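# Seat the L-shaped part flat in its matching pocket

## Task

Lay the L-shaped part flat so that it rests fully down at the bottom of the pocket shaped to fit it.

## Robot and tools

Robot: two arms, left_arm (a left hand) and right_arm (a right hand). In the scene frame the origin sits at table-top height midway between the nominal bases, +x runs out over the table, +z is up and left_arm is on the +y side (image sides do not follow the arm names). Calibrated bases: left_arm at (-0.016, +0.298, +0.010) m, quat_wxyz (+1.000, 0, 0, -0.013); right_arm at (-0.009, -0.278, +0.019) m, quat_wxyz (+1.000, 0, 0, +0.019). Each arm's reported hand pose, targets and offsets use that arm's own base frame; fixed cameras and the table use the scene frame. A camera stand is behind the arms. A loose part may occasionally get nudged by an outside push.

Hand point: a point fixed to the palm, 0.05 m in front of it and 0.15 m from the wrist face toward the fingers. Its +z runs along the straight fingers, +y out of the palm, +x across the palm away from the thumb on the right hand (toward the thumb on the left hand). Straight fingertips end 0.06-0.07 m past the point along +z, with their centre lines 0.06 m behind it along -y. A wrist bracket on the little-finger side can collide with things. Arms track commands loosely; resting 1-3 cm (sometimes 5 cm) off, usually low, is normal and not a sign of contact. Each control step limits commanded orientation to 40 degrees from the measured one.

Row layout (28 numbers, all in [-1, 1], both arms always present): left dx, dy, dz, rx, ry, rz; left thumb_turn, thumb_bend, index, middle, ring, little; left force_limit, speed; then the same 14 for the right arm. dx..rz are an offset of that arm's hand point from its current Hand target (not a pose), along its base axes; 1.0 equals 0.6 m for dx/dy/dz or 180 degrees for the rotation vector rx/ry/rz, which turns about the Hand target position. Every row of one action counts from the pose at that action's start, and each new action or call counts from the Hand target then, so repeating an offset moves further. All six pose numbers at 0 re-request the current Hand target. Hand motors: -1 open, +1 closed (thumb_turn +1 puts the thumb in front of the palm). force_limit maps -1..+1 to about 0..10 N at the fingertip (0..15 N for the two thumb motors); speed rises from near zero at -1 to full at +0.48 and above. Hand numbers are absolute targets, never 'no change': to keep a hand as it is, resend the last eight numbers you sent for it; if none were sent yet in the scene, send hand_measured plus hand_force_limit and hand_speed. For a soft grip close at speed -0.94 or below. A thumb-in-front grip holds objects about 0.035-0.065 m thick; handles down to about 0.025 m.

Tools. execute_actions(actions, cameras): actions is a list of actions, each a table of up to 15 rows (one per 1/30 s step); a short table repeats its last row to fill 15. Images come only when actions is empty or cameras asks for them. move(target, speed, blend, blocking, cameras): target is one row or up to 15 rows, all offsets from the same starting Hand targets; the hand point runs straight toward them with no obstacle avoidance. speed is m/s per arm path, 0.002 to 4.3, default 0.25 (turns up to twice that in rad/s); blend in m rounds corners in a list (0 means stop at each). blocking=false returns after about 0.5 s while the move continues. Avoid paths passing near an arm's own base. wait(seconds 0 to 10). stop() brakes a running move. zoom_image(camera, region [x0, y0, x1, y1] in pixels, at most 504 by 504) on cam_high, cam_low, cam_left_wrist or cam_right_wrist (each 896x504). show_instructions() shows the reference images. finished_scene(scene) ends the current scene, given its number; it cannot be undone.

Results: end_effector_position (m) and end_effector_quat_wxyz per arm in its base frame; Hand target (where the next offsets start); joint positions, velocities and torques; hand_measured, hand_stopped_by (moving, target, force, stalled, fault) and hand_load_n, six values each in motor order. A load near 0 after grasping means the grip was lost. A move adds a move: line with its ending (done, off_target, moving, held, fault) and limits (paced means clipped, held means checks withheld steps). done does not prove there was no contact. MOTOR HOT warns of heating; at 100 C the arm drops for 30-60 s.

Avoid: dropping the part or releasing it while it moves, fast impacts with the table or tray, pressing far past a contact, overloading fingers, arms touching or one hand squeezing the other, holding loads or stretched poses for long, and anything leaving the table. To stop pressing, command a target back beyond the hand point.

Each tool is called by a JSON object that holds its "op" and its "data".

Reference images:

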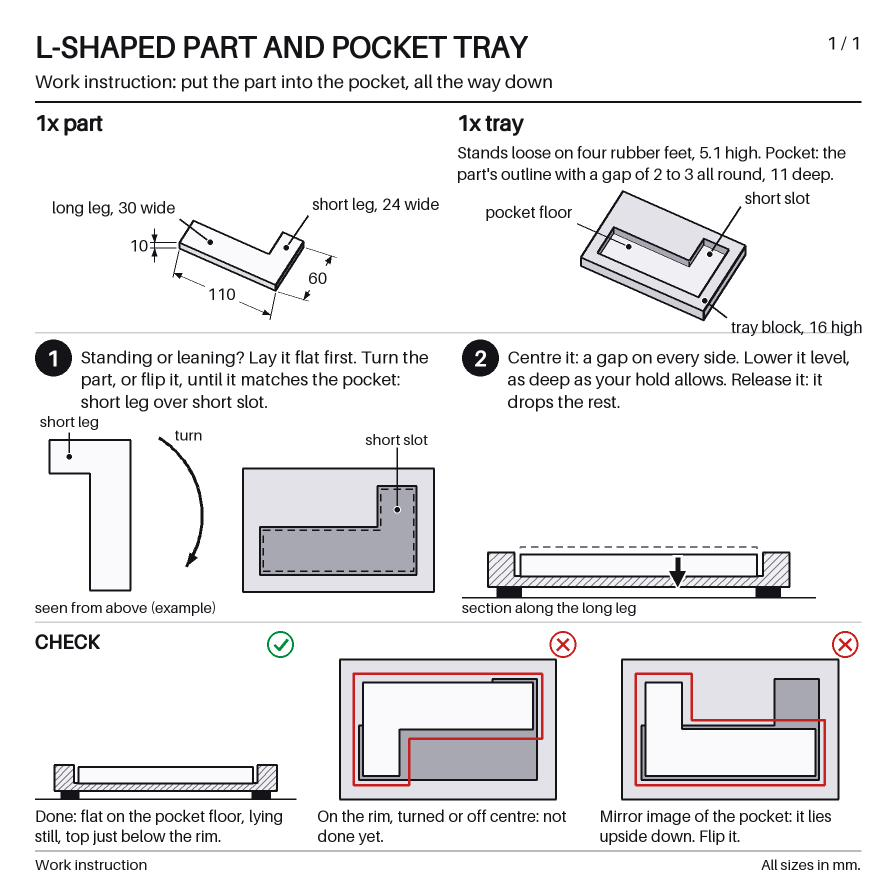

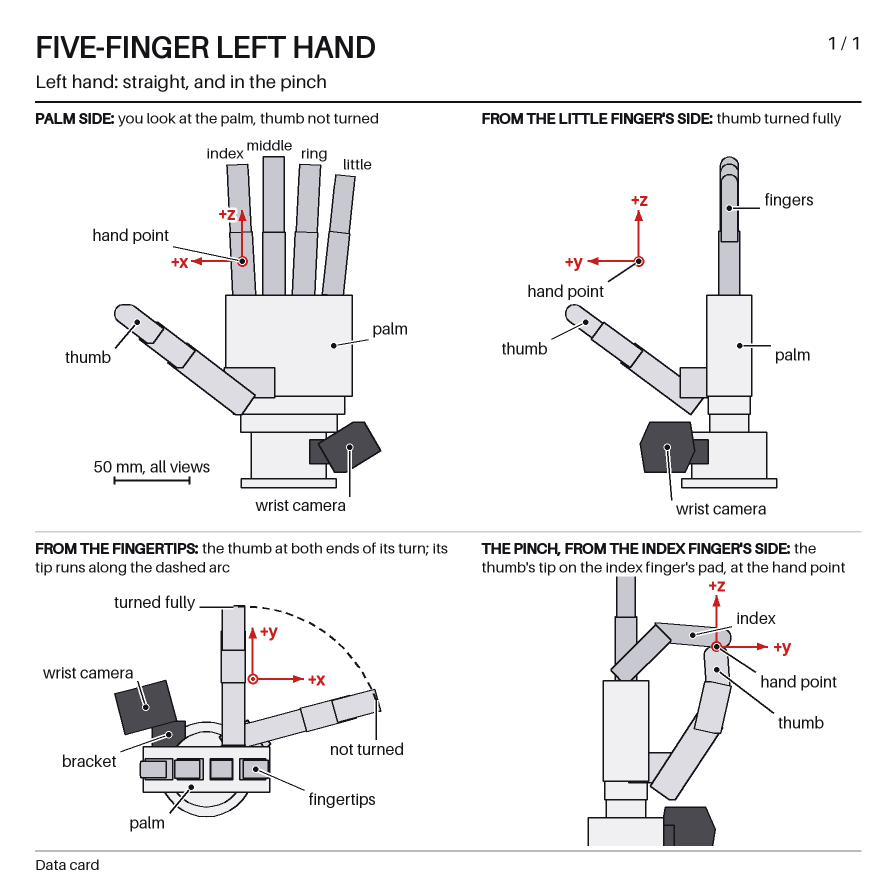

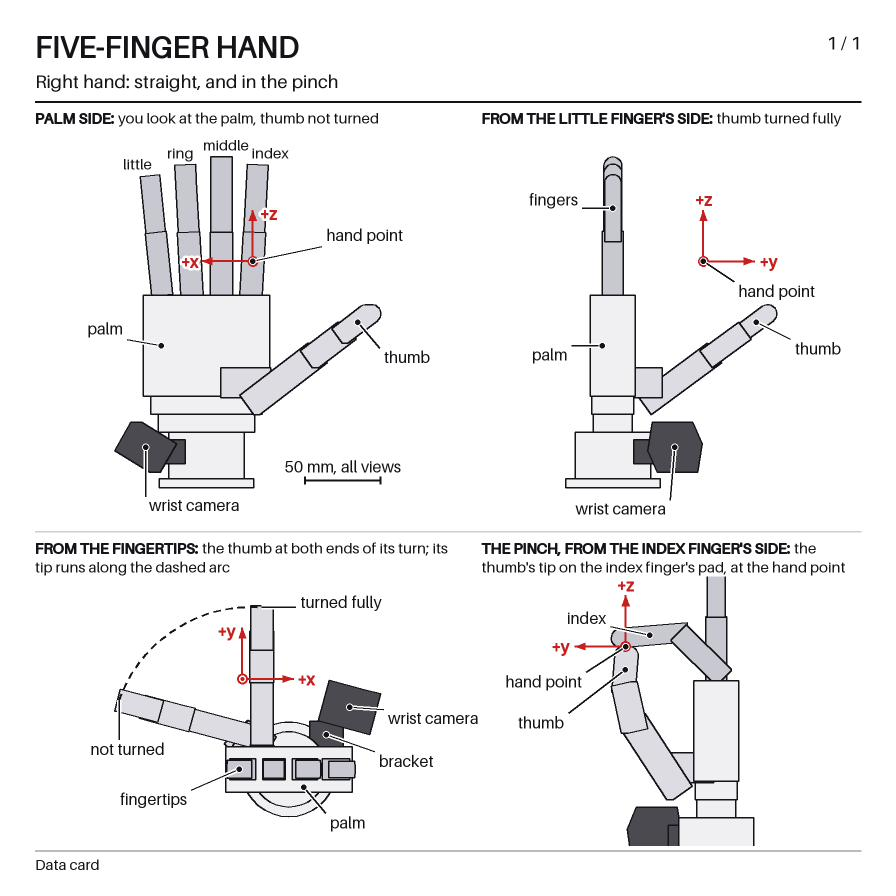

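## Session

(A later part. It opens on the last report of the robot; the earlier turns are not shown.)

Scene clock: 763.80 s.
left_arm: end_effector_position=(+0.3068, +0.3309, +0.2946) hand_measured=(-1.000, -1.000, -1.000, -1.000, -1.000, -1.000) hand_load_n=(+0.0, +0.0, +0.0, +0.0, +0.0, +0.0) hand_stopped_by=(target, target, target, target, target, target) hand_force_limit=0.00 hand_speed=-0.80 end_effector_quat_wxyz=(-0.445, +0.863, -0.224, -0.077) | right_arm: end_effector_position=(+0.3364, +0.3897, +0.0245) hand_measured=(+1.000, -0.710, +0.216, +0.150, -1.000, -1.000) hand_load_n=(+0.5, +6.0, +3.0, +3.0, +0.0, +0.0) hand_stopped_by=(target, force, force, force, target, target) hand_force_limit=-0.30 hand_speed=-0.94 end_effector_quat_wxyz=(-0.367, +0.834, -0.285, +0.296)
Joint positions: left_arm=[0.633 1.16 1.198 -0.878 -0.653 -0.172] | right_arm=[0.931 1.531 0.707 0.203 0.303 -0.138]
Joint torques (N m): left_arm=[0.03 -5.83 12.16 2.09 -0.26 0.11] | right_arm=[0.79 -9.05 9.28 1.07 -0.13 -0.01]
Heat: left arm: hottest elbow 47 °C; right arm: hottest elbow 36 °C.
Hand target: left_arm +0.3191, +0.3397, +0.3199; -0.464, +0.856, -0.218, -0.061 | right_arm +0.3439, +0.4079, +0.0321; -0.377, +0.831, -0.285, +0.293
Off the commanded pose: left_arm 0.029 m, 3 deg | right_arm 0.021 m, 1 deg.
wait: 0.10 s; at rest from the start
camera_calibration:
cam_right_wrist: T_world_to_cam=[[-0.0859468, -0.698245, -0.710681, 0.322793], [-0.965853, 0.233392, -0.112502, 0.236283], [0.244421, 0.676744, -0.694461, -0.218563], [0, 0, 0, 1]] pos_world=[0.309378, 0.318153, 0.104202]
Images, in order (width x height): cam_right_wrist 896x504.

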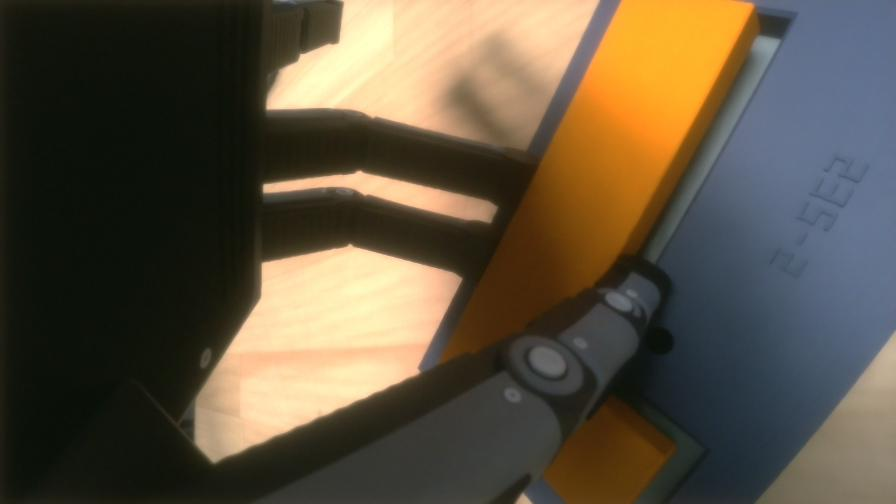

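{"op": "move", "data": {"target": [0,0,0,0,0,0,-1,-1,-1,-1,-1,-1,0,-0.8, -0.0193,-0.0229,-0.02,0,0,0,1,-0.70,0.45,0.45,-1,-1,-0.3,-0.94], "speed": 0.04, "cameras": []}}

Scene clock: 786.40 s.
left_arm: end_effector_position=(+0.3068, +0.3309, +0.2946) hand_measured=(-1.000, -1.000, -1.000, -1.000, -1.000, -1.000) hand_load_n=(+0.0, +0.0, +0.0, +0.0, +0.0, +0.0) hand_stopped_by=(target, target, target, target, target, target) hand_force_limit=0.00 hand_speed=-0.80 end_effector_quat_wxyz=(-0.445, +0.863, -0.224, -0.077) | right_arm: end_effector_position=(+0.3379, +0.3917, +0.0256) hand_measured=(+1.000, -0.710, +0.216, +0.150, -1.000, -1.000) hand_load_n=(+1.5, +5.5, +4.0, +2.0, +0.0, +0.0) hand_stopped_by=(target, force, force, force, target, target) hand_force_limit=-0.30 hand_speed=-0.94 end_effector_quat_wxyz=(-0.372, +0.832, -0.285, +0.297)
Joint positions: left_arm=[0.633 1.16 1.198 -0.878 -0.653 -0.172] | right_arm=[0.931 1.534 0.707 0.216 0.303 -0.138]
Joint torques (N m): left_arm=[0.03 -5.77 12.15 2.09 -0.26 0.11] | right_arm=[1.03 -10.05 5.08 2.52 -0.03 0.01]
Heat: left arm: hottest elbow 48 °C; right arm: hottest elbow 37 °C.
Hand target: left_arm +0.3191, +0.3397, +0.3199; -0.464, +0.856, -0.218, -0.061 | right_arm +0.3324, +0.3942, +0.0201; -0.377, +0.831, -0.285, +0.293
Off the commanded pose: left_arm 0.029 m, 3 deg | right_arm 0.008 m, 1 deg.
move: off_target (left_arm)
No camera images: "cameras" was empty.

{"op": "move", "data": {"target": [0,0,0,0,0,0,-1,-1,-1,-1,-1,-1,0,-0.8, -0.0086,-0.0102,-0.003,0,0,0,1,-0.70,0.45,0.45,-1,-1,-0.3,-0.94], "speed": 0.04, "cameras": []}}

Scene clock: 790.90 s.
left_arm: end_effector_position=(+0.3068, +0.3309, +0.2946) hand_measured=(-1.000, -1.000, -1.000, -1.000, -1.000, -1.000) hand_load_n=(+0.0, +0.0, +0.0, +0.0, +0.0, +0.0) hand_stopped_by=(target, target, target, target, target, target) hand_force_limit=0.00 hand_speed=-0.80 end_effector_quat_wxyz=(-0.445, +0.863, -0.224, -0.077) | right_arm: end_effector_position=(+0.3370, +0.3906, +0.0252) hand_measured=(+1.000, -0.710, +0.216, +0.150, -1.000, -1.000) hand_load_n=(+1.0, +5.5, +4.0, +3.0, +0.0, -0.5) hand_stopped_by=(target, force, force, force, target, target) hand_force_limit=-0.30 hand_speed=-0.94 end_effector_quat_wxyz=(-0.378, +0.829, -0.286, +0.299)
Joint positions: left_arm=[0.633 1.16 1.198 -0.878 -0.653 -0.172] | right_arm=[0.931 1.532 0.693 0.242 0.303 -0.137]
Joint torques (N m): left_arm=[0.03 -5.77 12.16 2.07 -0.26 0.11] | right_arm=[1.08 -10.99 4.41 1.92 0.01 0.01]
Heat: left arm: hottest elbow 48 °C; right arm: hottest elbow 37 °C.
Hand target: left_arm +0.3191, +0.3397, +0.3199; -0.464, +0.856, -0.218, -0.061 | right_arm +0.3272, +0.3881, +0.0184; -0.377, +0.831, -0.285, +0.293
Off the commanded pose: left_arm 0.029 m, 3 deg | right_arm 0.012 m, 1 deg.
move: off_target (left_arm, right_arm)
No camera images: "cameras" was empty.

{"op": "wait", "data": {"seconds": 0.1, "cameras": ["cam_right_wrist"]}}

{"op": "zoom_image", "data": {"camera": "cam_right_wrist", "region": [616, 0, 896, 200]}}

{"op": "zoom_image", "data": {"camera": "cam_right_wrist", "region": [540, 300, 800, 504]}}

{"op": "zoom_image", "data": {"camera": "cam_right_wrist", "region": [400, 0, 660, 380]}}

Scene clock: 799.00 s.
left_arm: end_effector_position=(+0.3068, +0.3309, +0.2946) hand_measured=(-1.000, -1.000, -1.000, -1.000, -1.000, -1.000) hand_load_n=(+0.0, +0.0, -0.5, +0.0, +0.0, +0.0) hand_stopped_by=(target, target, target, target, target, target) hand_force_limit=0.00 hand_speed=-0.80 end_effector_quat_wxyz=(-0.445, +0.863, -0.224, -0.077) | right_arm: end_effector_position=(+0.3370, +0.3906, +0.0252) hand_measured=(+1.000, -0.710, +0.216, +0.150, -1.000, -1.000) hand_load_n=(+1.5, +5.5, +4.0, +3.0, +0.0, +0.0) hand_stopped_by=(target, force, force, force, target, target) hand_force_limit=-0.30 hand_speed=-0.94 end_effector_quat_wxyz=(-0.378, +0.829, -0.286, +0.299)
Joint positions: left_arm=[0.633 1.16 1.198 -0.878 -0.653 -0.172] | right_arm=[0.931 1.532 0.693 0.242 0.303 -0.137]
Joint torques (N m): left_arm=[0.03 -5.83 12.15 2.07 -0.26 0.11] | right_arm=[0.91 -10.87 4.4 1.89 0.01 0]
Heat: left arm: hottest elbow 48 °C; right arm: hottest elbow 36 °C.
Hand target: left_arm +0.3191, +0.3397, +0.3199; -0.464, +0.856, -0.218, -0.061 | right_arm +0.3272, +0.3881, +0.0184; -0.377, +0.831, -0.285, +0.293
Off the commanded pose: left_arm 0.029 m, 3 deg | right_arm 0.012 m, 1 deg.
wait: 0.10 s; at rest from the start
camera_calibration:
cam_right_wrist: T_world_to_cam=[[-0.0755402, -0.683751, -0.725795, 0.315251], [-0.964093, 0.235927, -0.121918, 0.235479], [0.254596, 0.690524, -0.677021, -0.228076], [0, 0, 0, 1]] pos_world=[0.308905, 0.31749, 0.103105]
Images, in order (width x height): cam_right_wrist 896x504.

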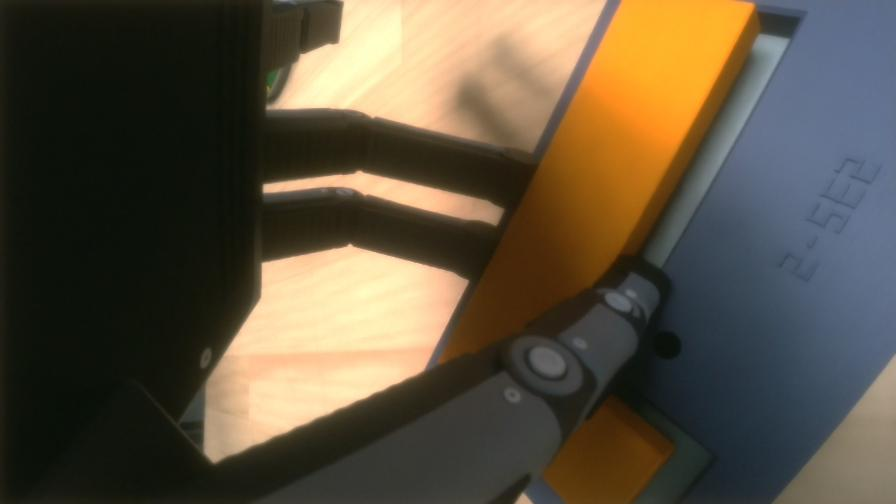

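Scaled by 1.800 from the camera's 896x504 image, which has a finer 1280x720 frame.

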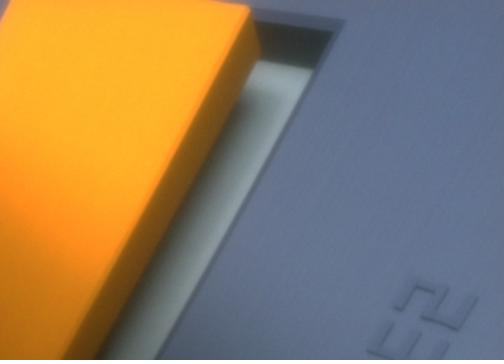

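Scaled by 1.938 from the camera's 896x504 image, which has a finer 1280x720 frame.

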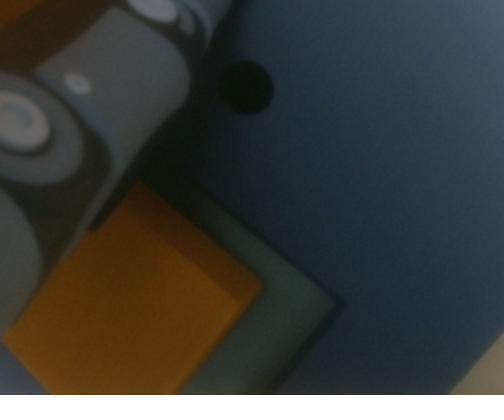

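Scaled by 1.326 from the camera's 896x504 image, which has a finer 1280x720 frame.

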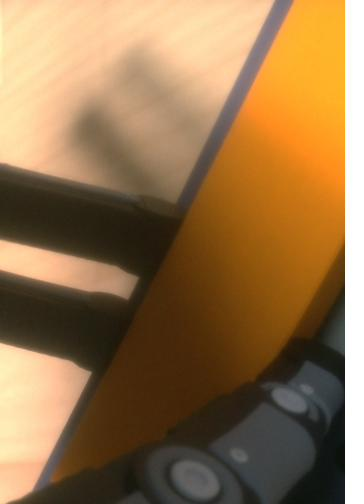

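{"op": "move", "data": {"target": [0,0,0,0,0,0,-1,-1,-1,-1,-1,-1,0,-0.8, 0.0347,0.0412,0.0943,-0.0008,0.0043,0,1,-0.70,0.45,0.45,-1,-1,-0.3,-0.94], "speed": 0.06, "cameras": []}}

Scene clock: 811.83 s.
left_arm: end_effector_position=(+0.3068, +0.3309, +0.2946) hand_measured=(-1.000, -1.000, -1.000, -1.000, -1.000, -1.000) hand_load_n=(+0.0, +0.0, +0.0, +0.0, +0.0, +0.0) hand_stopped_by=(target, target, target, target, target, target) hand_force_limit=0.00 hand_speed=-0.80 end_effector_quat_wxyz=(-0.445, +0.863, -0.224, -0.077) | right_arm: end_effector_position=(+0.3352, +0.3921, +0.0480) hand_measured=(+1.000, -0.710, +0.216, +0.150, -1.000, -1.000) hand_load_n=(+1.5, +6.0, +3.5, +3.0, +0.0, +0.0) hand_stopped_by=(target, force, force, force, target, target) hand_force_limit=-0.30 hand_speed=-0.94 end_effector_quat_wxyz=(-0.350, +0.846, -0.283, +0.284)
Joint positions: left_arm=[0.633 1.16 1.198 -0.878 -0.653 -0.172] | right_arm=[0.931 1.484 0.769 0.047 0.291 -0.136]
Joint torques (N m): left_arm=[0.03 -5.83 12.15 2.09 -0.26 0.11] | right_arm=[-0.03 -11.63 10.43 0.94 -0.02 0.01]
Heat: left arm: hottest elbow 48 °C; right arm: hottest elbow 36 °C.
Hand target: left_arm +0.3191, +0.3397, +0.3199; -0.464, +0.856, -0.218, -0.061 | right_arm +0.3481, +0.4128, +0.0752; -0.374, +0.834, -0.288, +0.288
Off the commanded pose: left_arm 0.029 m, 3 deg | right_arm 0.036 m, 3 deg.
move: off_target (left_arm, right_arm)
No camera images: "cameras" was empty.

{"op": "move", "data": {"target": [0,0,0,0,0,0,-1,-1,-1,-1,-1,-1,0,-0.8, -0.0302,-0.0358,-0.0753,0,0,0,1,-0.70,0.45,0.45,-1,-1,-0.3,-0.94], "speed": 0.06, "cameras": ["cam_right_wrist"]}}

{"op": "zoom_image", "data": {"camera": "cam_right_wrist", "region": [616, 0, 896, 200]}}

{"op": "zoom_image", "data": {"camera": "cam_right_wrist", "region": [540, 300, 800, 504]}}

Scene clock: 818.77 s.
left_arm: end_effector_position=(+0.3068, +0.3309, +0.2946) hand_measured=(-1.000, -1.000, -1.000, -1.000, -1.000, -1.000) hand_load_n=(+0.0, +0.0, +0.0, +0.0, +0.0, +0.0) hand_stopped_by=(target, target, target, target, target, target) hand_force_limit=0.00 hand_speed=-0.80 end_effector_quat_wxyz=(-0.445, +0.863, -0.224, -0.077) | right_arm: end_effector_position=(+0.3313, +0.3872, +0.0297) hand_measured=(+1.000, -0.710, +0.216, +0.150, -1.000, -1.000) hand_load_n=(+1.0, +6.0, +3.5, +3.0, +0.0, +0.0) hand_stopped_by=(target, force, force, force, target, target) hand_force_limit=-0.30 hand_speed=-0.94 end_effector_quat_wxyz=(-0.365, +0.838, -0.285, +0.288)
Joint positions: left_arm=[0.633 1.16 1.198 -0.878 -0.653 -0.172] | right_arm=[0.931 1.506 0.706 0.166 0.291 -0.133]
Joint torques (N m): left_arm=[0.03 -5.83 12.16 2.09 -0.26 0.11] | right_arm=[0.56 -10.29 5.81 2.43 0.14 0.01]
Heat: left arm: hottest elbow 48 °C; right arm: hottest elbow 36 °C.
Hand target: left_arm +0.3191, +0.3397, +0.3199; -0.464, +0.856, -0.218, -0.061 | right_arm +0.3299, +0.3913, +0.0298; -0.374, +0.834, -0.288, +0.288
Off the commanded pose: left_arm 0.029 m, 3 deg | right_arm 0.004 m, 1 deg.
move: off_target (left_arm)
camera_calibration:
cam_right_wrist: T_world_to_cam=[[-0.0915414, -0.700537, -0.70772, 0.327063], [-0.969134, 0.226048, -0.0983995, 0.236085], [0.228911, 0.676868, -0.699607, -0.206678], [0, 0, 0, 1]] pos_world=[0.306049, 0.315647, 0.110106]
Images, in order (width x height): cam_right_wrist 896x504.

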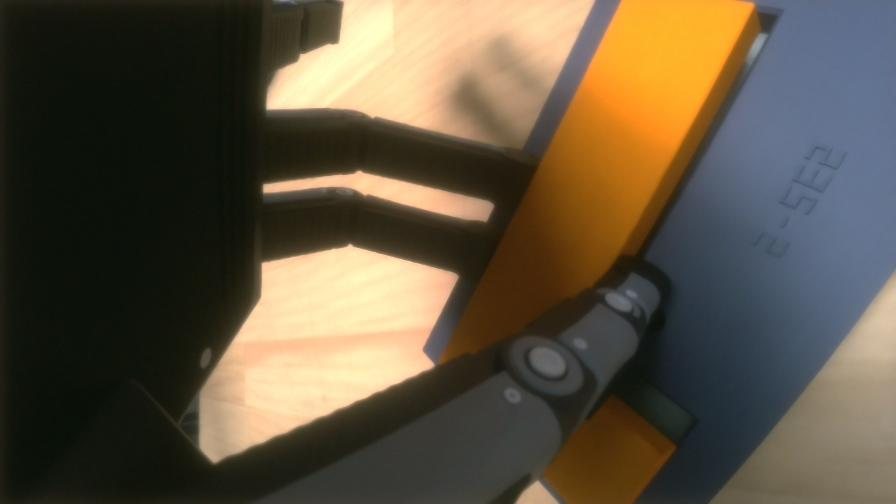

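Scaled by 1.800 from the camera's 896x504 image, which has a finer 1280x720 frame.

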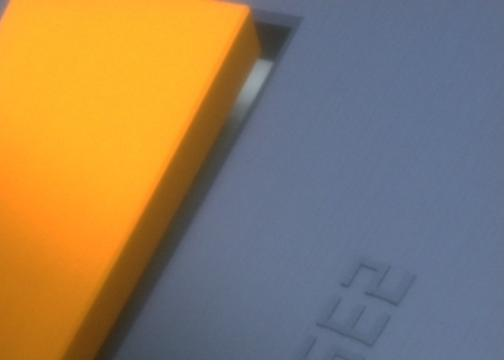

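Scaled by 1.938 from the camera's 896x504 image, which has a finer 1280x720 frame.

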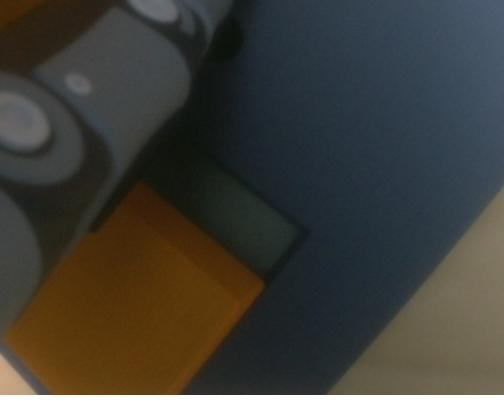

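{"op": "move", "data": {"target": [0,0,0,0,0,0,-1,-1,-1,-1,-1,-1,0,-0.8, 0.0077,0.0027,-0.0088,0,0,-0.0035,1,-0.70,0.45,0.45,-1,-1,-0.3,-0.94], "speed": 0.05, "cameras": ["cam_right_wrist"]}}

{"op": "zoom_image", "data": {"camera": "cam_right_wrist", "region": [616, 0, 896, 200]}}

{"op": "zoom_image", "data": {"camera": "cam_right_wrist", "region": [540, 300, 800, 504]}}

Scene clock: 839.97 s.
left_arm: end_effector_position=(+0.3068, +0.3309, +0.2946) hand_measured=(-1.000, -1.000, -1.000, -1.000, -1.000, -1.000) hand_load_n=(+0.0, +0.0, +0.0, +0.0, +0.0, +0.0) hand_stopped_by=(target, target, target, target, target, target) hand_force_limit=0.00 hand_speed=-0.80 end_effector_quat_wxyz=(-0.445, +0.863, -0.224, -0.077) | right_arm: end_effector_position=(+0.3327, +0.3878, +0.0248) hand_measured=(+1.000, -0.710, +0.216, +0.150, -1.000, -1.000) hand_load_n=(+1.0, +6.0, +3.0, +3.0, +0.0, +0.0) hand_stopped_by=(target, force, force, force, target, target) hand_force_limit=-0.30 hand_speed=-0.94 end_effector_quat_wxyz=(-0.364, +0.837, -0.287, +0.290)
Joint positions: left_arm=[0.633 1.16 1.198 -0.878 -0.653 -0.172] | right_arm=[0.931 1.521 0.706 0.181 0.296 -0.13]
Joint torques (N m): left_arm=[0.03 -5.83 12.16 2.09 -0.26 0.11] | right_arm=[0.26 -9.7 6.23 2.43 0.18 0.03]
Heat: left arm: hottest elbow 48 °C; right arm: hottest elbow 36 °C.
Hand target: left_arm +0.3191, +0.3397, +0.3199; -0.464, +0.856, -0.218, -0.061 | right_arm +0.3345, +0.3929, +0.0244; -0.372, +0.832, -0.292, +0.290
Off the commanded pose: left_arm 0.029 m, 3 deg | right_arm 0.005 m, 1 deg.
move: off_target (left_arm)
camera_calibration:
cam_right_wrist: T_world_to_cam=[[-0.0956424, -0.700307, -0.707406, 0.325401], [-0.967673, 0.232022, -0.0988627, 0.234104], [0.233368, 0.675082, -0.69986, -0.211655], [0, 0, 0, 1]] pos_world=[0.307052, 0.316448, 0.105206]
Images, in order (width x height): cam_right_wrist 896x504.

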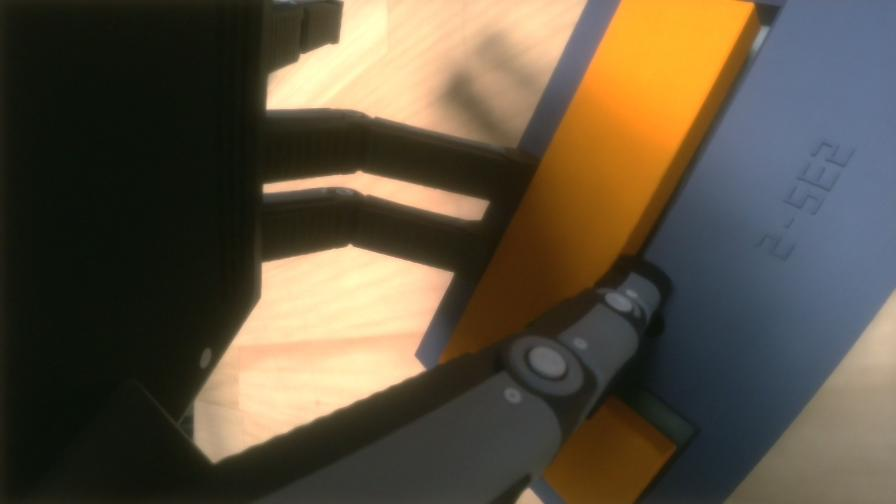

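Scaled by 1.800 from the camera's 896x504 image, which has a finer 1280x720 frame.

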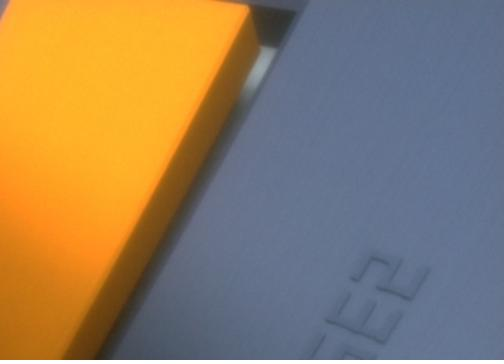

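Scaled by 1.938 from the camera's 896x504 image, which has a finer 1280x720 frame.

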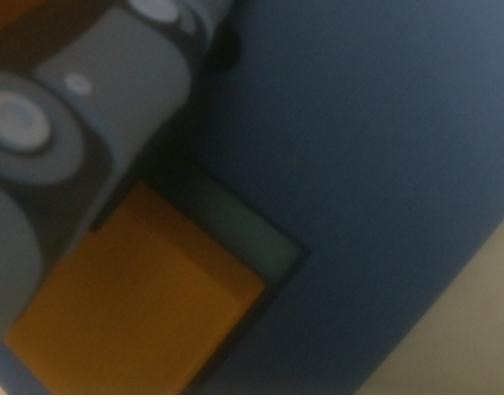

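{"op": "move", "data": {"target": [0,0,0,0,0,0,-1,-1,-1,-1,-1,-1,0,-0.8, 0.0044,-0.0028,-0.002,0,0,-0.0045,1,-0.70,0.45,0.45,-1,-1,-0.3,-0.94], "speed": 0.05, "cameras": ["cam_right_wrist"]}}

{"op": "zoom_image", "data": {"camera": "cam_right_wrist", "region": [616, 0, 896, 200]}}

{"op": "zoom_image", "data": {"camera": "cam_right_wrist", "region": [540, 300, 800, 504]}}

Scene clock: 853.83 s.
left_arm: end_effector_position=(+0.3068, +0.3309, +0.2946) hand_measured=(-1.000, -1.000, -1.000, -1.000, -1.000, -1.000) hand_load_n=(+0.0, +0.0, +0.0, -0.5, +0.0, +0.0) hand_stopped_by=(target, target, target, target, target, target) hand_force_limit=0.00 hand_speed=-0.80 end_effector_quat_wxyz=(-0.445, +0.863, -0.224, -0.077) | right_arm: end_effector_position=(+0.3334, +0.3873, +0.0248) hand_measured=(+1.000, -0.710, +0.216, +0.150, -1.000, -1.000) hand_load_n=(+1.0, +6.5, +2.5, +2.5, +0.0, +0.0) hand_stopped_by=(target, force, force, force, target, target) hand_force_limit=-0.30 hand_speed=-0.94 end_effector_quat_wxyz=(-0.364, +0.835, -0.292, +0.291)
Joint positions: left_arm=[0.633 1.16 1.198 -0.878 -0.653 -0.172] | right_arm=[0.931 1.522 0.706 0.181 0.304 -0.121]
Joint torques (N m): left_arm=[0.09 -5.77 12.16 2.09 -0.26 0.11] | right_arm=[-0.03 -9.29 6.28 2.48 0.21 0.01]
Heat: left arm: hottest elbow 48 °C; right arm: hottest elbow 35 °C.
Hand target: left_arm +0.3191, +0.3397, +0.3199; -0.464, +0.856, -0.218, -0.061 | right_arm +0.3372, +0.3912, +0.0234; -0.370, +0.830, -0.298, +0.292
Off the commanded pose: left_arm 0.029 m, 3 deg | right_arm 0.006 m, 1 deg.
move: off_target (left_arm)
camera_calibration:
cam_right_wrist: T_world_to_cam=[[-0.103421, -0.697094, -0.709481, 0.326508], [-0.965189, 0.242623, -0.0976917, 0.229965], [0.240237, 0.67468, -0.69792, -0.21365], [0, 0, 0, 1]] pos_world=[0.307054, 0.315957, 0.105007]
Images, in order (width x height): cam_right_wrist 896x504.

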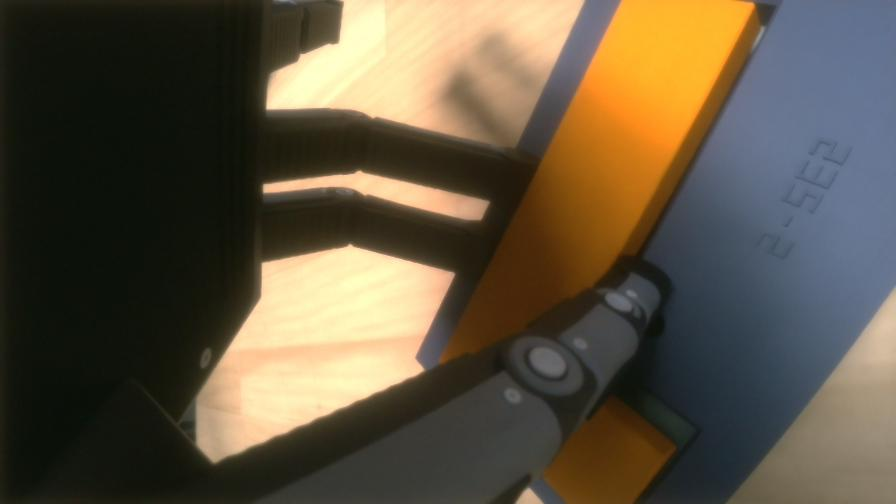

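Scaled by 1.800 from the camera's 896x504 image, which has a finer 1280x720 frame.

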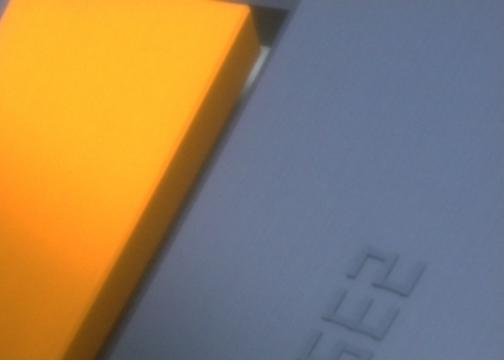

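Scaled by 1.938 from the camera's 896x504 image, which has a finer 1280x720 frame.

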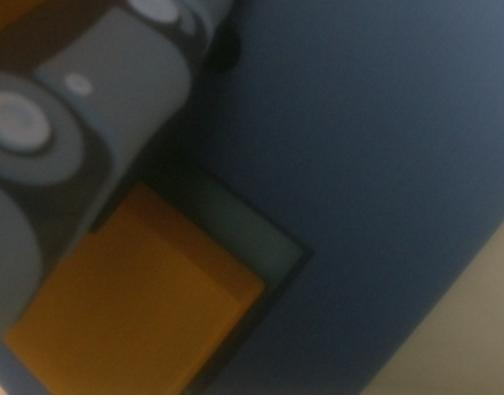

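{"op": "zoom_image", "data": {"camera": "cam_right_wrist", "region": [580, 370, 720, 500]}}

{"op": "zoom_image", "data": {"camera": "cam_right_wrist", "region": [690, 0, 830, 110]}}

{"op": "zoom_image", "data": {"camera": "cam_right_wrist", "region": [400, 300, 500, 390]}}

Scaled by 3.600 from the camera's 896x504 image, which has a finer 1280x720 frame.

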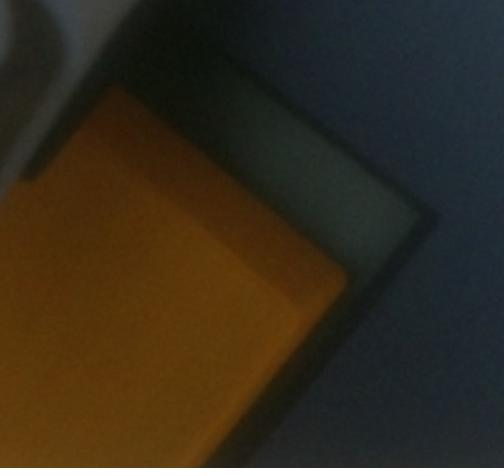

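Scaled by 3.600 from the camera's 896x504 image, which has a finer 1280x720 frame.

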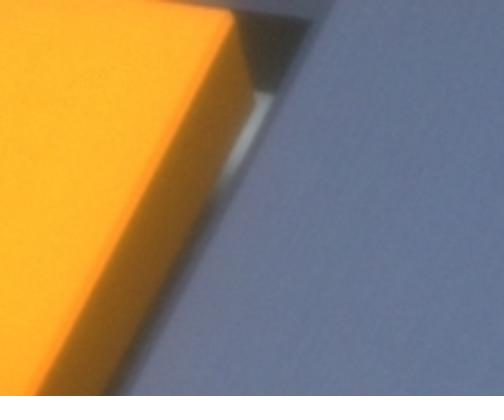

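Scaled by 5.040 from the camera's 896x504 image, which has a finer 1280x720 frame.

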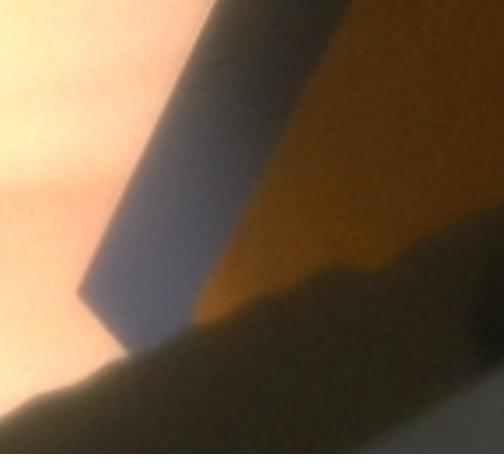

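{"op": "move", "data": {"target": [0,0,0,0,0,0,-1,-1,-1,-1,-1,-1,0,-0.8, 0.0385,0.0185,0.0863,0,0,0.005,1,-0.70,0.45,0.45,-1,-1,-0.3,-0.94], "speed": 0.06, "cameras": []}}

Scene clock: 921.87 s.
left_arm: end_effector_position=(+0.3068, +0.3309, +0.2946) hand_measured=(-1.000, -1.000, -1.000, -1.000, -1.000, -1.000) hand_load_n=(+0.0, +0.0, +0.0, +0.0, +0.0, +0.0) hand_stopped_by=(target, target, target, target, target, target) hand_force_limit=0.00 hand_speed=-0.80 end_effector_quat_wxyz=(-0.445, +0.863, -0.224, -0.077) | right_arm: end_effector_position=(+0.3396, +0.3890, +0.0481) hand_measured=(+1.000, -0.710, +0.216, +0.150, -1.000, -1.000) hand_load_n=(+1.5, +6.0, +3.0, +3.0, +0.0, +0.0) hand_stopped_by=(target, force, force, force, target, target) hand_force_limit=-0.30 hand_speed=-0.94 end_effector_quat_wxyz=(-0.354, +0.844, -0.291, +0.278)
Joint positions: left_arm=[0.633 1.16 1.198 -0.878 -0.653 -0.172] | right_arm=[0.912 1.482 0.766 0.052 0.271 -0.127]
Joint torques (N m): left_arm=[0.03 -5.77 12.15 2.07 -0.26 0.11] | right_arm=[-1.14 -11.58 10.45 1.03 -0.01 -0.26]
Heat: left arm: hottest elbow 49 °C; right arm: hottest elbow 35 °C.
Hand target: left_arm +0.3191, +0.3397, +0.3199; -0.464, +0.856, -0.218, -0.061 | right_arm +0.3604, +0.4023, +0.0751; -0.372, +0.832, -0.292, +0.289
Off the commanded pose: left_arm 0.029 m, 3 deg | right_arm 0.037 m, 3 deg.
move: off_target (left_arm, right_arm)
No camera images: "cameras" was empty.

{"op": "move", "data": {"target": [0,0,0,0,0,0,-1,-1,-1,-1,-1,-1,0,-0.8, -0.0308,-0.0342,-0.0752,0,0,0,1,-0.70,0.45,0.45,-1,-1,-0.3,-0.94], "speed": 0.06, "cameras": ["cam_right_wrist"]}}

{"op": "zoom_image", "data": {"camera": "cam_right_wrist", "region": [690, 0, 830, 110]}}

{"op": "zoom_image", "data": {"camera": "cam_right_wrist", "region": [580, 370, 720, 500]}}

{"op": "zoom_image", "data": {"camera": "cam_right_wrist", "region": [400, 300, 500, 390]}}

Scene clock: 929.20 s.
left_arm: end_effector_position=(+0.3068, +0.3309, +0.2946) hand_measured=(-1.000, -1.000, -1.000, -1.000, -1.000, -1.000) hand_load_n=(+0.0, +0.0, +0.0, +0.0, +0.0, +0.0) hand_stopped_by=(target, target, target, target, target, target) hand_force_limit=0.00 hand_speed=-0.80 end_effector_quat_wxyz=(-0.445, +0.863, -0.224, -0.077) | right_arm: end_effector_position=(+0.3361, +0.3844, +0.0301) hand_measured=(+1.000, -0.710, +0.216, +0.150, -1.000, -1.000) hand_load_n=(+1.5, +6.0, +3.5, +3.0, +0.0, +0.0) hand_stopped_by=(target, force, force, force, target, target) hand_force_limit=-0.30 hand_speed=-0.94 end_effector_quat_wxyz=(-0.369, +0.836, -0.291, +0.283)
Joint positions: left_arm=[0.633 1.16 1.198 -0.878 -0.653 -0.172] | right_arm=[0.912 1.505 0.706 0.171 0.271 -0.127]
Joint torques (N m): left_arm=[0.03 -5.83 12.16 2.09 -0.26 0.11] | right_arm=[-1.03 -10.23 5.76 2.51 0.09 -0.21]
Heat: left arm: hottest elbow 49 °C; right arm: hottest elbow 37 °C.
Hand target: left_arm +0.3191, +0.3397, +0.3199; -0.464, +0.856, -0.218, -0.061 | right_arm +0.3419, +0.3818, +0.0301; -0.372, +0.832, -0.292, +0.289
Off the commanded pose: left_arm 0.029 m, 3 deg | right_arm 0.006 m, 1 deg.
move: off_target (left_arm)
camera_calibration:
cam_right_wrist: T_world_to_cam=[[-0.102887, -0.689497, -0.716944, 0.325636], [-0.968494, 0.233775, -0.0858398, 0.237832], [0.22679, 0.685524, -0.691826, -0.208526], [0, 0, 0, 1]] pos_world=[0.311134, 0.311875, 0.109615]
Images, in order (width x height): cam_right_wrist 896x504.

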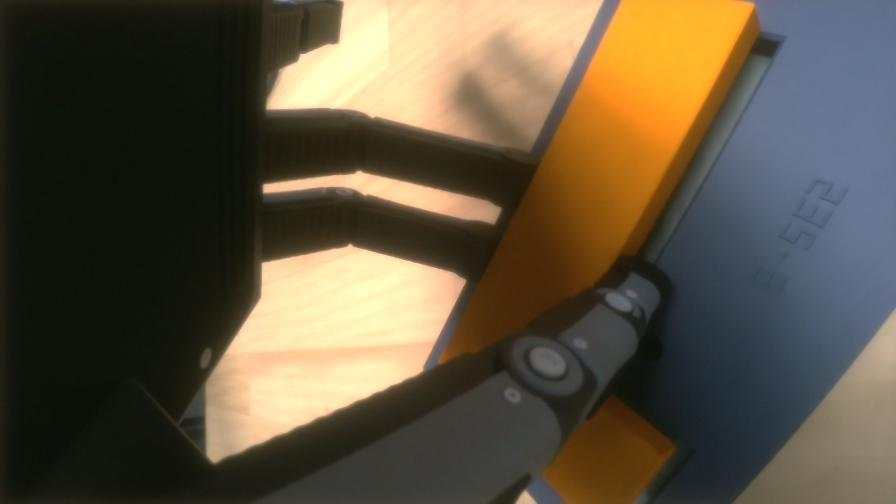

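Scaled by 3.600 from the camera's 896x504 image, which has a finer 1280x720 frame.

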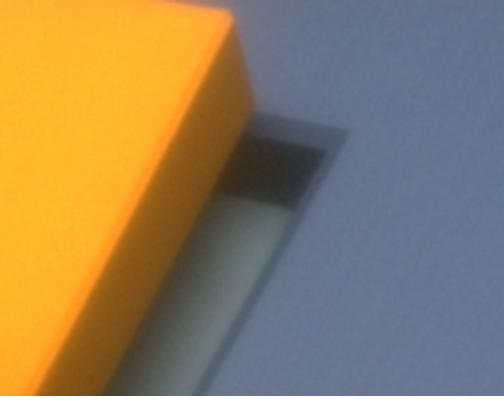

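Scaled by 3.600 from the camera's 896x504 image, which has a finer 1280x720 frame.

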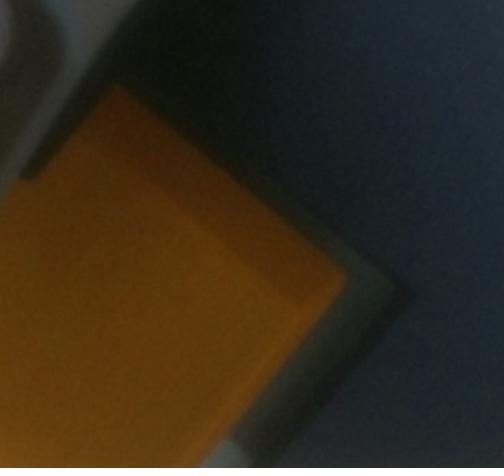

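Scaled by 5.040 from the camera's 896x504 image, which has a finer 1280x720 frame.

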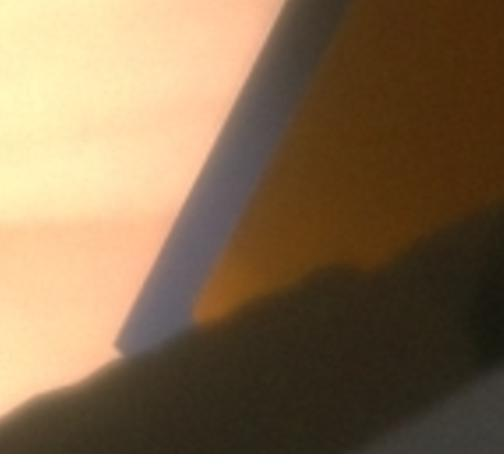

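{"op": "move", "data": {"target": [0,0,0,0,0,0,-1,-1,-1,-1,-1,-1,0,-0.8, -0.0198,0.0172,0,-0.0043,-0.0045,-0.0067,1,-0.70,0.45,0.45,-1,-1,-0.3,-0.94], "speed": 0.05, "cameras": ["cam_right_wrist"]}}

{"op": "zoom_image", "data": {"camera": "cam_right_wrist", "region": [690, 0, 830, 110]}}

{"op": "zoom_image", "data": {"camera": "cam_right_wrist", "region": [580, 370, 720, 500]}}

{"op": "zoom_image", "data": {"camera": "cam_right_wrist", "region": [400, 300, 500, 390]}}

Scene clock: 971.03 s.
left_arm: end_effector_position=(+0.3068, +0.3309, +0.2946) hand_measured=(-1.000, -1.000, -1.000, -1.000, -1.000, -1.000) hand_load_n=(+0.0, +0.0, +0.0, +0.0, +0.0, +0.0) hand_stopped_by=(target, target, target, target, target, target) hand_force_limit=0.00 hand_speed=-0.80 end_effector_quat_wxyz=(-0.445, +0.863, -0.224, -0.077) | right_arm: end_effector_position=(+0.3325, +0.3860, +0.0303) hand_measured=(+1.000, -0.710, +0.216, +0.150, -1.000, -1.000) hand_load_n=(+1.5, +6.0, +3.0, +3.0, +0.0, +0.0) hand_stopped_by=(target, force, force, force, target, target) hand_force_limit=-0.30 hand_speed=-0.94 end_effector_quat_wxyz=(-0.360, +0.832, -0.294, +0.303)
Joint positions: left_arm=[0.633 1.16 1.198 -0.878 -0.653 -0.172] | right_arm=[0.945 1.508 0.706 0.171 0.341 -0.12]
Joint torques (N m): left_arm=[0.03 -5.83 12.16 2.09 -0.26 0.11] | right_arm=[1.03 -9.99 6.28 1.91 0.23 0.03]
Heat: left arm: hottest elbow 49 °C; right arm: hottest elbow 35 °C.
Hand target: left_arm +0.3191, +0.3397, +0.3199; -0.464, +0.856, -0.218, -0.061 | right_arm +0.3299, +0.3922, +0.0300; -0.366, +0.830, -0.296, +0.301
Off the commanded pose: left_arm 0.029 m, 3 deg | right_arm 0.007 m, 1 deg.
move: off_target (left_arm)
camera_calibration:
cam_right_wrist: T_world_to_cam=[[-0.101999, -0.702034, -0.704801, 0.330629], [-0.958919, 0.257916, -0.118129, 0.222533], [0.26471, 0.663798, -0.6995, -0.212606], [0, 0, 0, 1]] pos_world=[0.303394, 0.315846, 0.110598]
Images, in order (width x height): cam_right_wrist 896x504.

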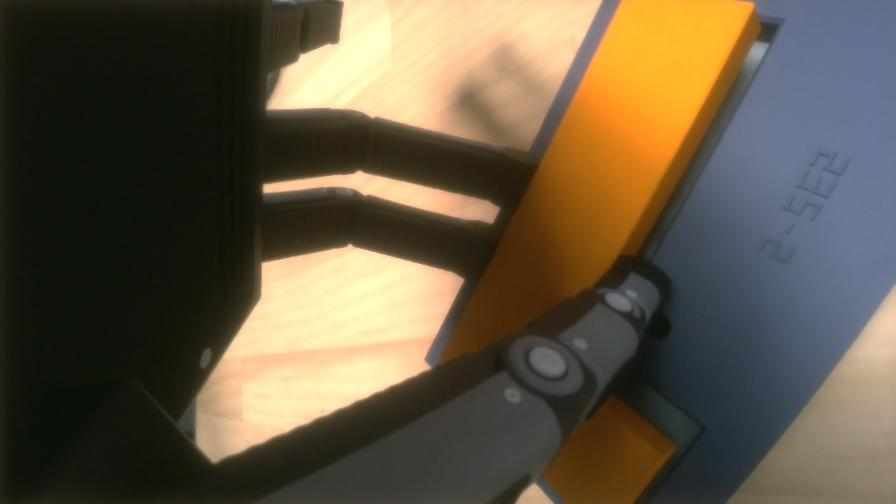

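Scaled by 3.600 from the camera's 896x504 image, which has a finer 1280x720 frame.

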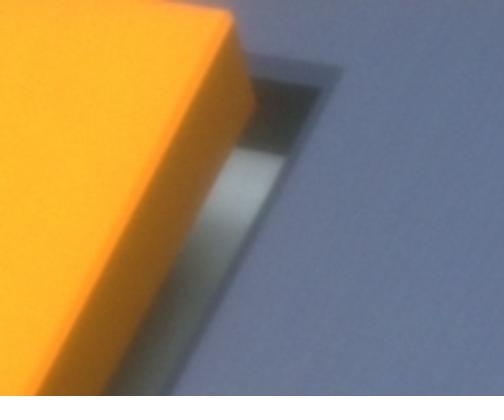

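Scaled by 3.600 from the camera's 896x504 image, which has a finer 1280x720 frame.

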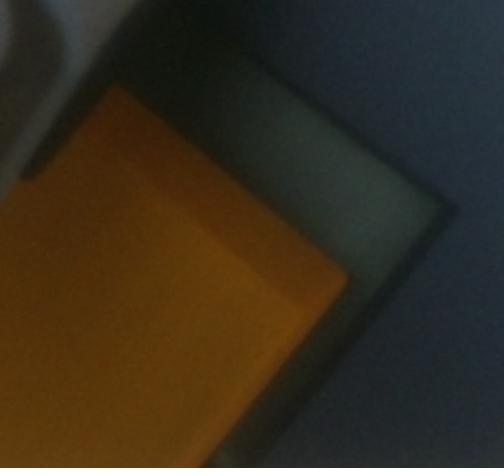

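Scaled by 5.040 from the camera's 896x504 image, which has a finer 1280x720 frame.

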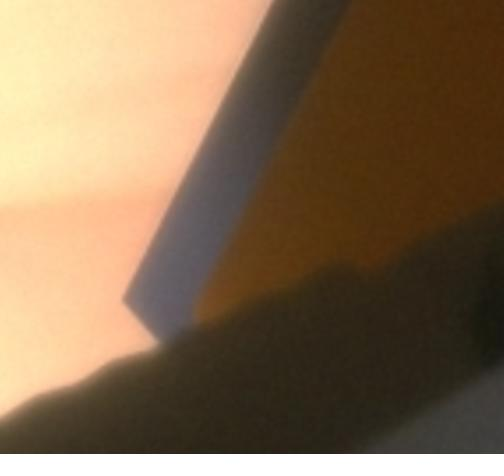

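{"op": "move", "data": {"target": [0,0,0,0,0,0,-1,-1,-1,-1,-1,-1,0,-0.8, 0.016,-0.0115,-0.005,0.0018,0.003,0.0008,1,-0.70,0.45,0.45,-1,-1,-0.3,-0.94], "speed": 0.05, "cameras": ["cam_right_wrist"]}}

{"op": "zoom_image", "data": {"camera": "cam_right_wrist", "region": [690, 0, 830, 110]}}

{"op": "zoom_image", "data": {"camera": "cam_right_wrist", "region": [580, 370, 720, 500]}}

{"op": "zoom_image", "data": {"camera": "cam_right_wrist", "region": [400, 300, 500, 390]}}

Scene clock: 1007.10 s.
left_arm: end_effector_position=(+0.3068, +0.3309, +0.2946) hand_measured=(-1.000, -1.000, -1.000, -1.000, -1.000, -1.000) hand_load_n=(+0.0, +0.0, +0.0, +0.0, +0.0, +0.0) hand_stopped_by=(target, target, target, target, target, target) hand_force_limit=0.00 hand_speed=-0.80 end_effector_quat_wxyz=(-0.445, +0.863, -0.224, -0.077) | right_arm: end_effector_position=(+0.3320, +0.3863, +0.0266) hand_measured=(+1.000, -0.710, +0.216, +0.150, -1.000, -1.000) hand_load_n=(+1.5, +6.0, +3.5, +3.0, +0.0, +0.0) hand_stopped_by=(target, force, force, force, target, target) hand_force_limit=-0.30 hand_speed=-0.94 end_effector_quat_wxyz=(-0.362, +0.835, -0.293, +0.292)
Joint positions: left_arm=[0.633 1.16 1.198 -0.878 -0.653 -0.172] | right_arm=[0.934 1.514 0.706 0.171 0.31 -0.119]
Joint velocities: left_arm=[-0.044 0.005 -0.017 0.002 -0.022 0.022] | right_arm=[within noise]
Joint torques (N m): left_arm=[0.03 -5.83 12.16 2.07 -0.26 0.11] | right_arm=[-1.26 -10.05 6.09 2.37 0.02 -0.13]
Heat: left arm: hottest elbow 49 °C; right arm: hottest elbow 35 °C.
Hand target: left_arm +0.3191, +0.3397, +0.3199; -0.464, +0.856, -0.218, -0.061 | right_arm +0.3397, +0.3852, +0.0271; -0.367, +0.830, -0.297, +0.296
Off the commanded pose: left_arm 0.029 m, 3 deg | right_arm 0.008 m, 1 deg.
move: off_target (left_arm)
camera_calibration:
cam_right_wrist: T_world_to_cam=[[-0.105214, -0.699101, -0.70724, 0.3282], [-0.964466, 0.245057, -0.0987564, 0.227818], [0.242355, 0.671718, -0.700042, -0.210857], [0, 0, 0, 1]] pos_world=[0.305356, 0.315252, 0.107006]
Images, in order (width x height): cam_right_wrist 896x504.

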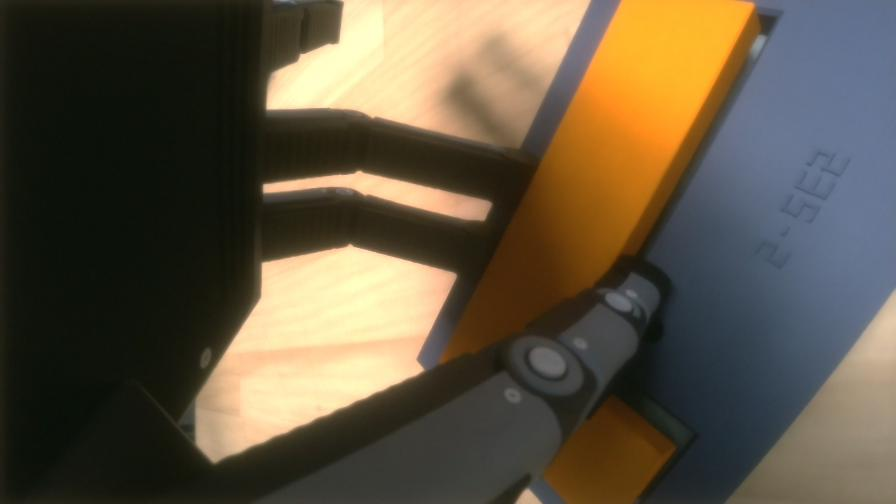

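Scaled by 3.600 from the camera's 896x504 image, which has a finer 1280x720 frame.

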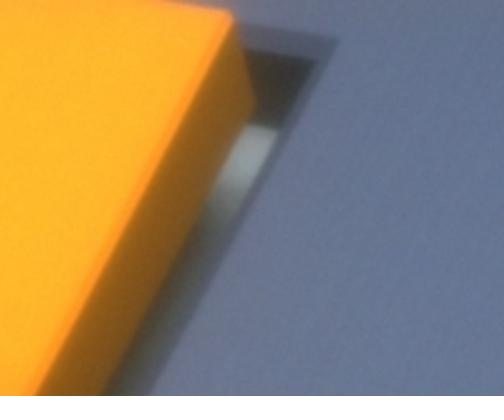

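Scaled by 3.600 from the camera's 896x504 image, which has a finer 1280x720 frame.

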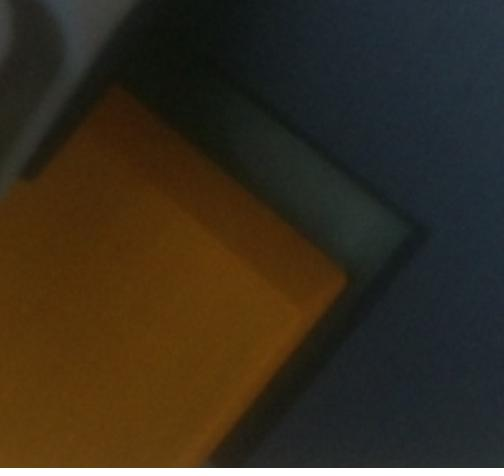

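Scaled by 5.040 from the camera's 896x504 image, which has a finer 1280x720 frame.

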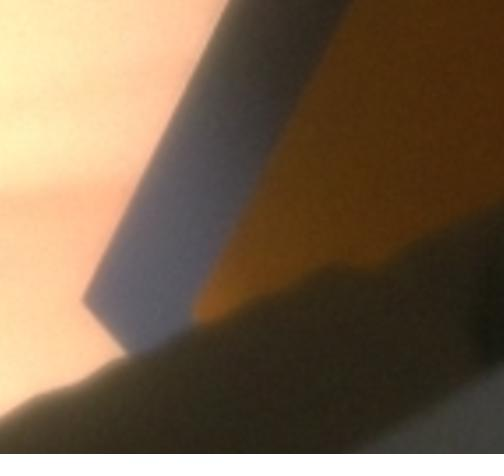

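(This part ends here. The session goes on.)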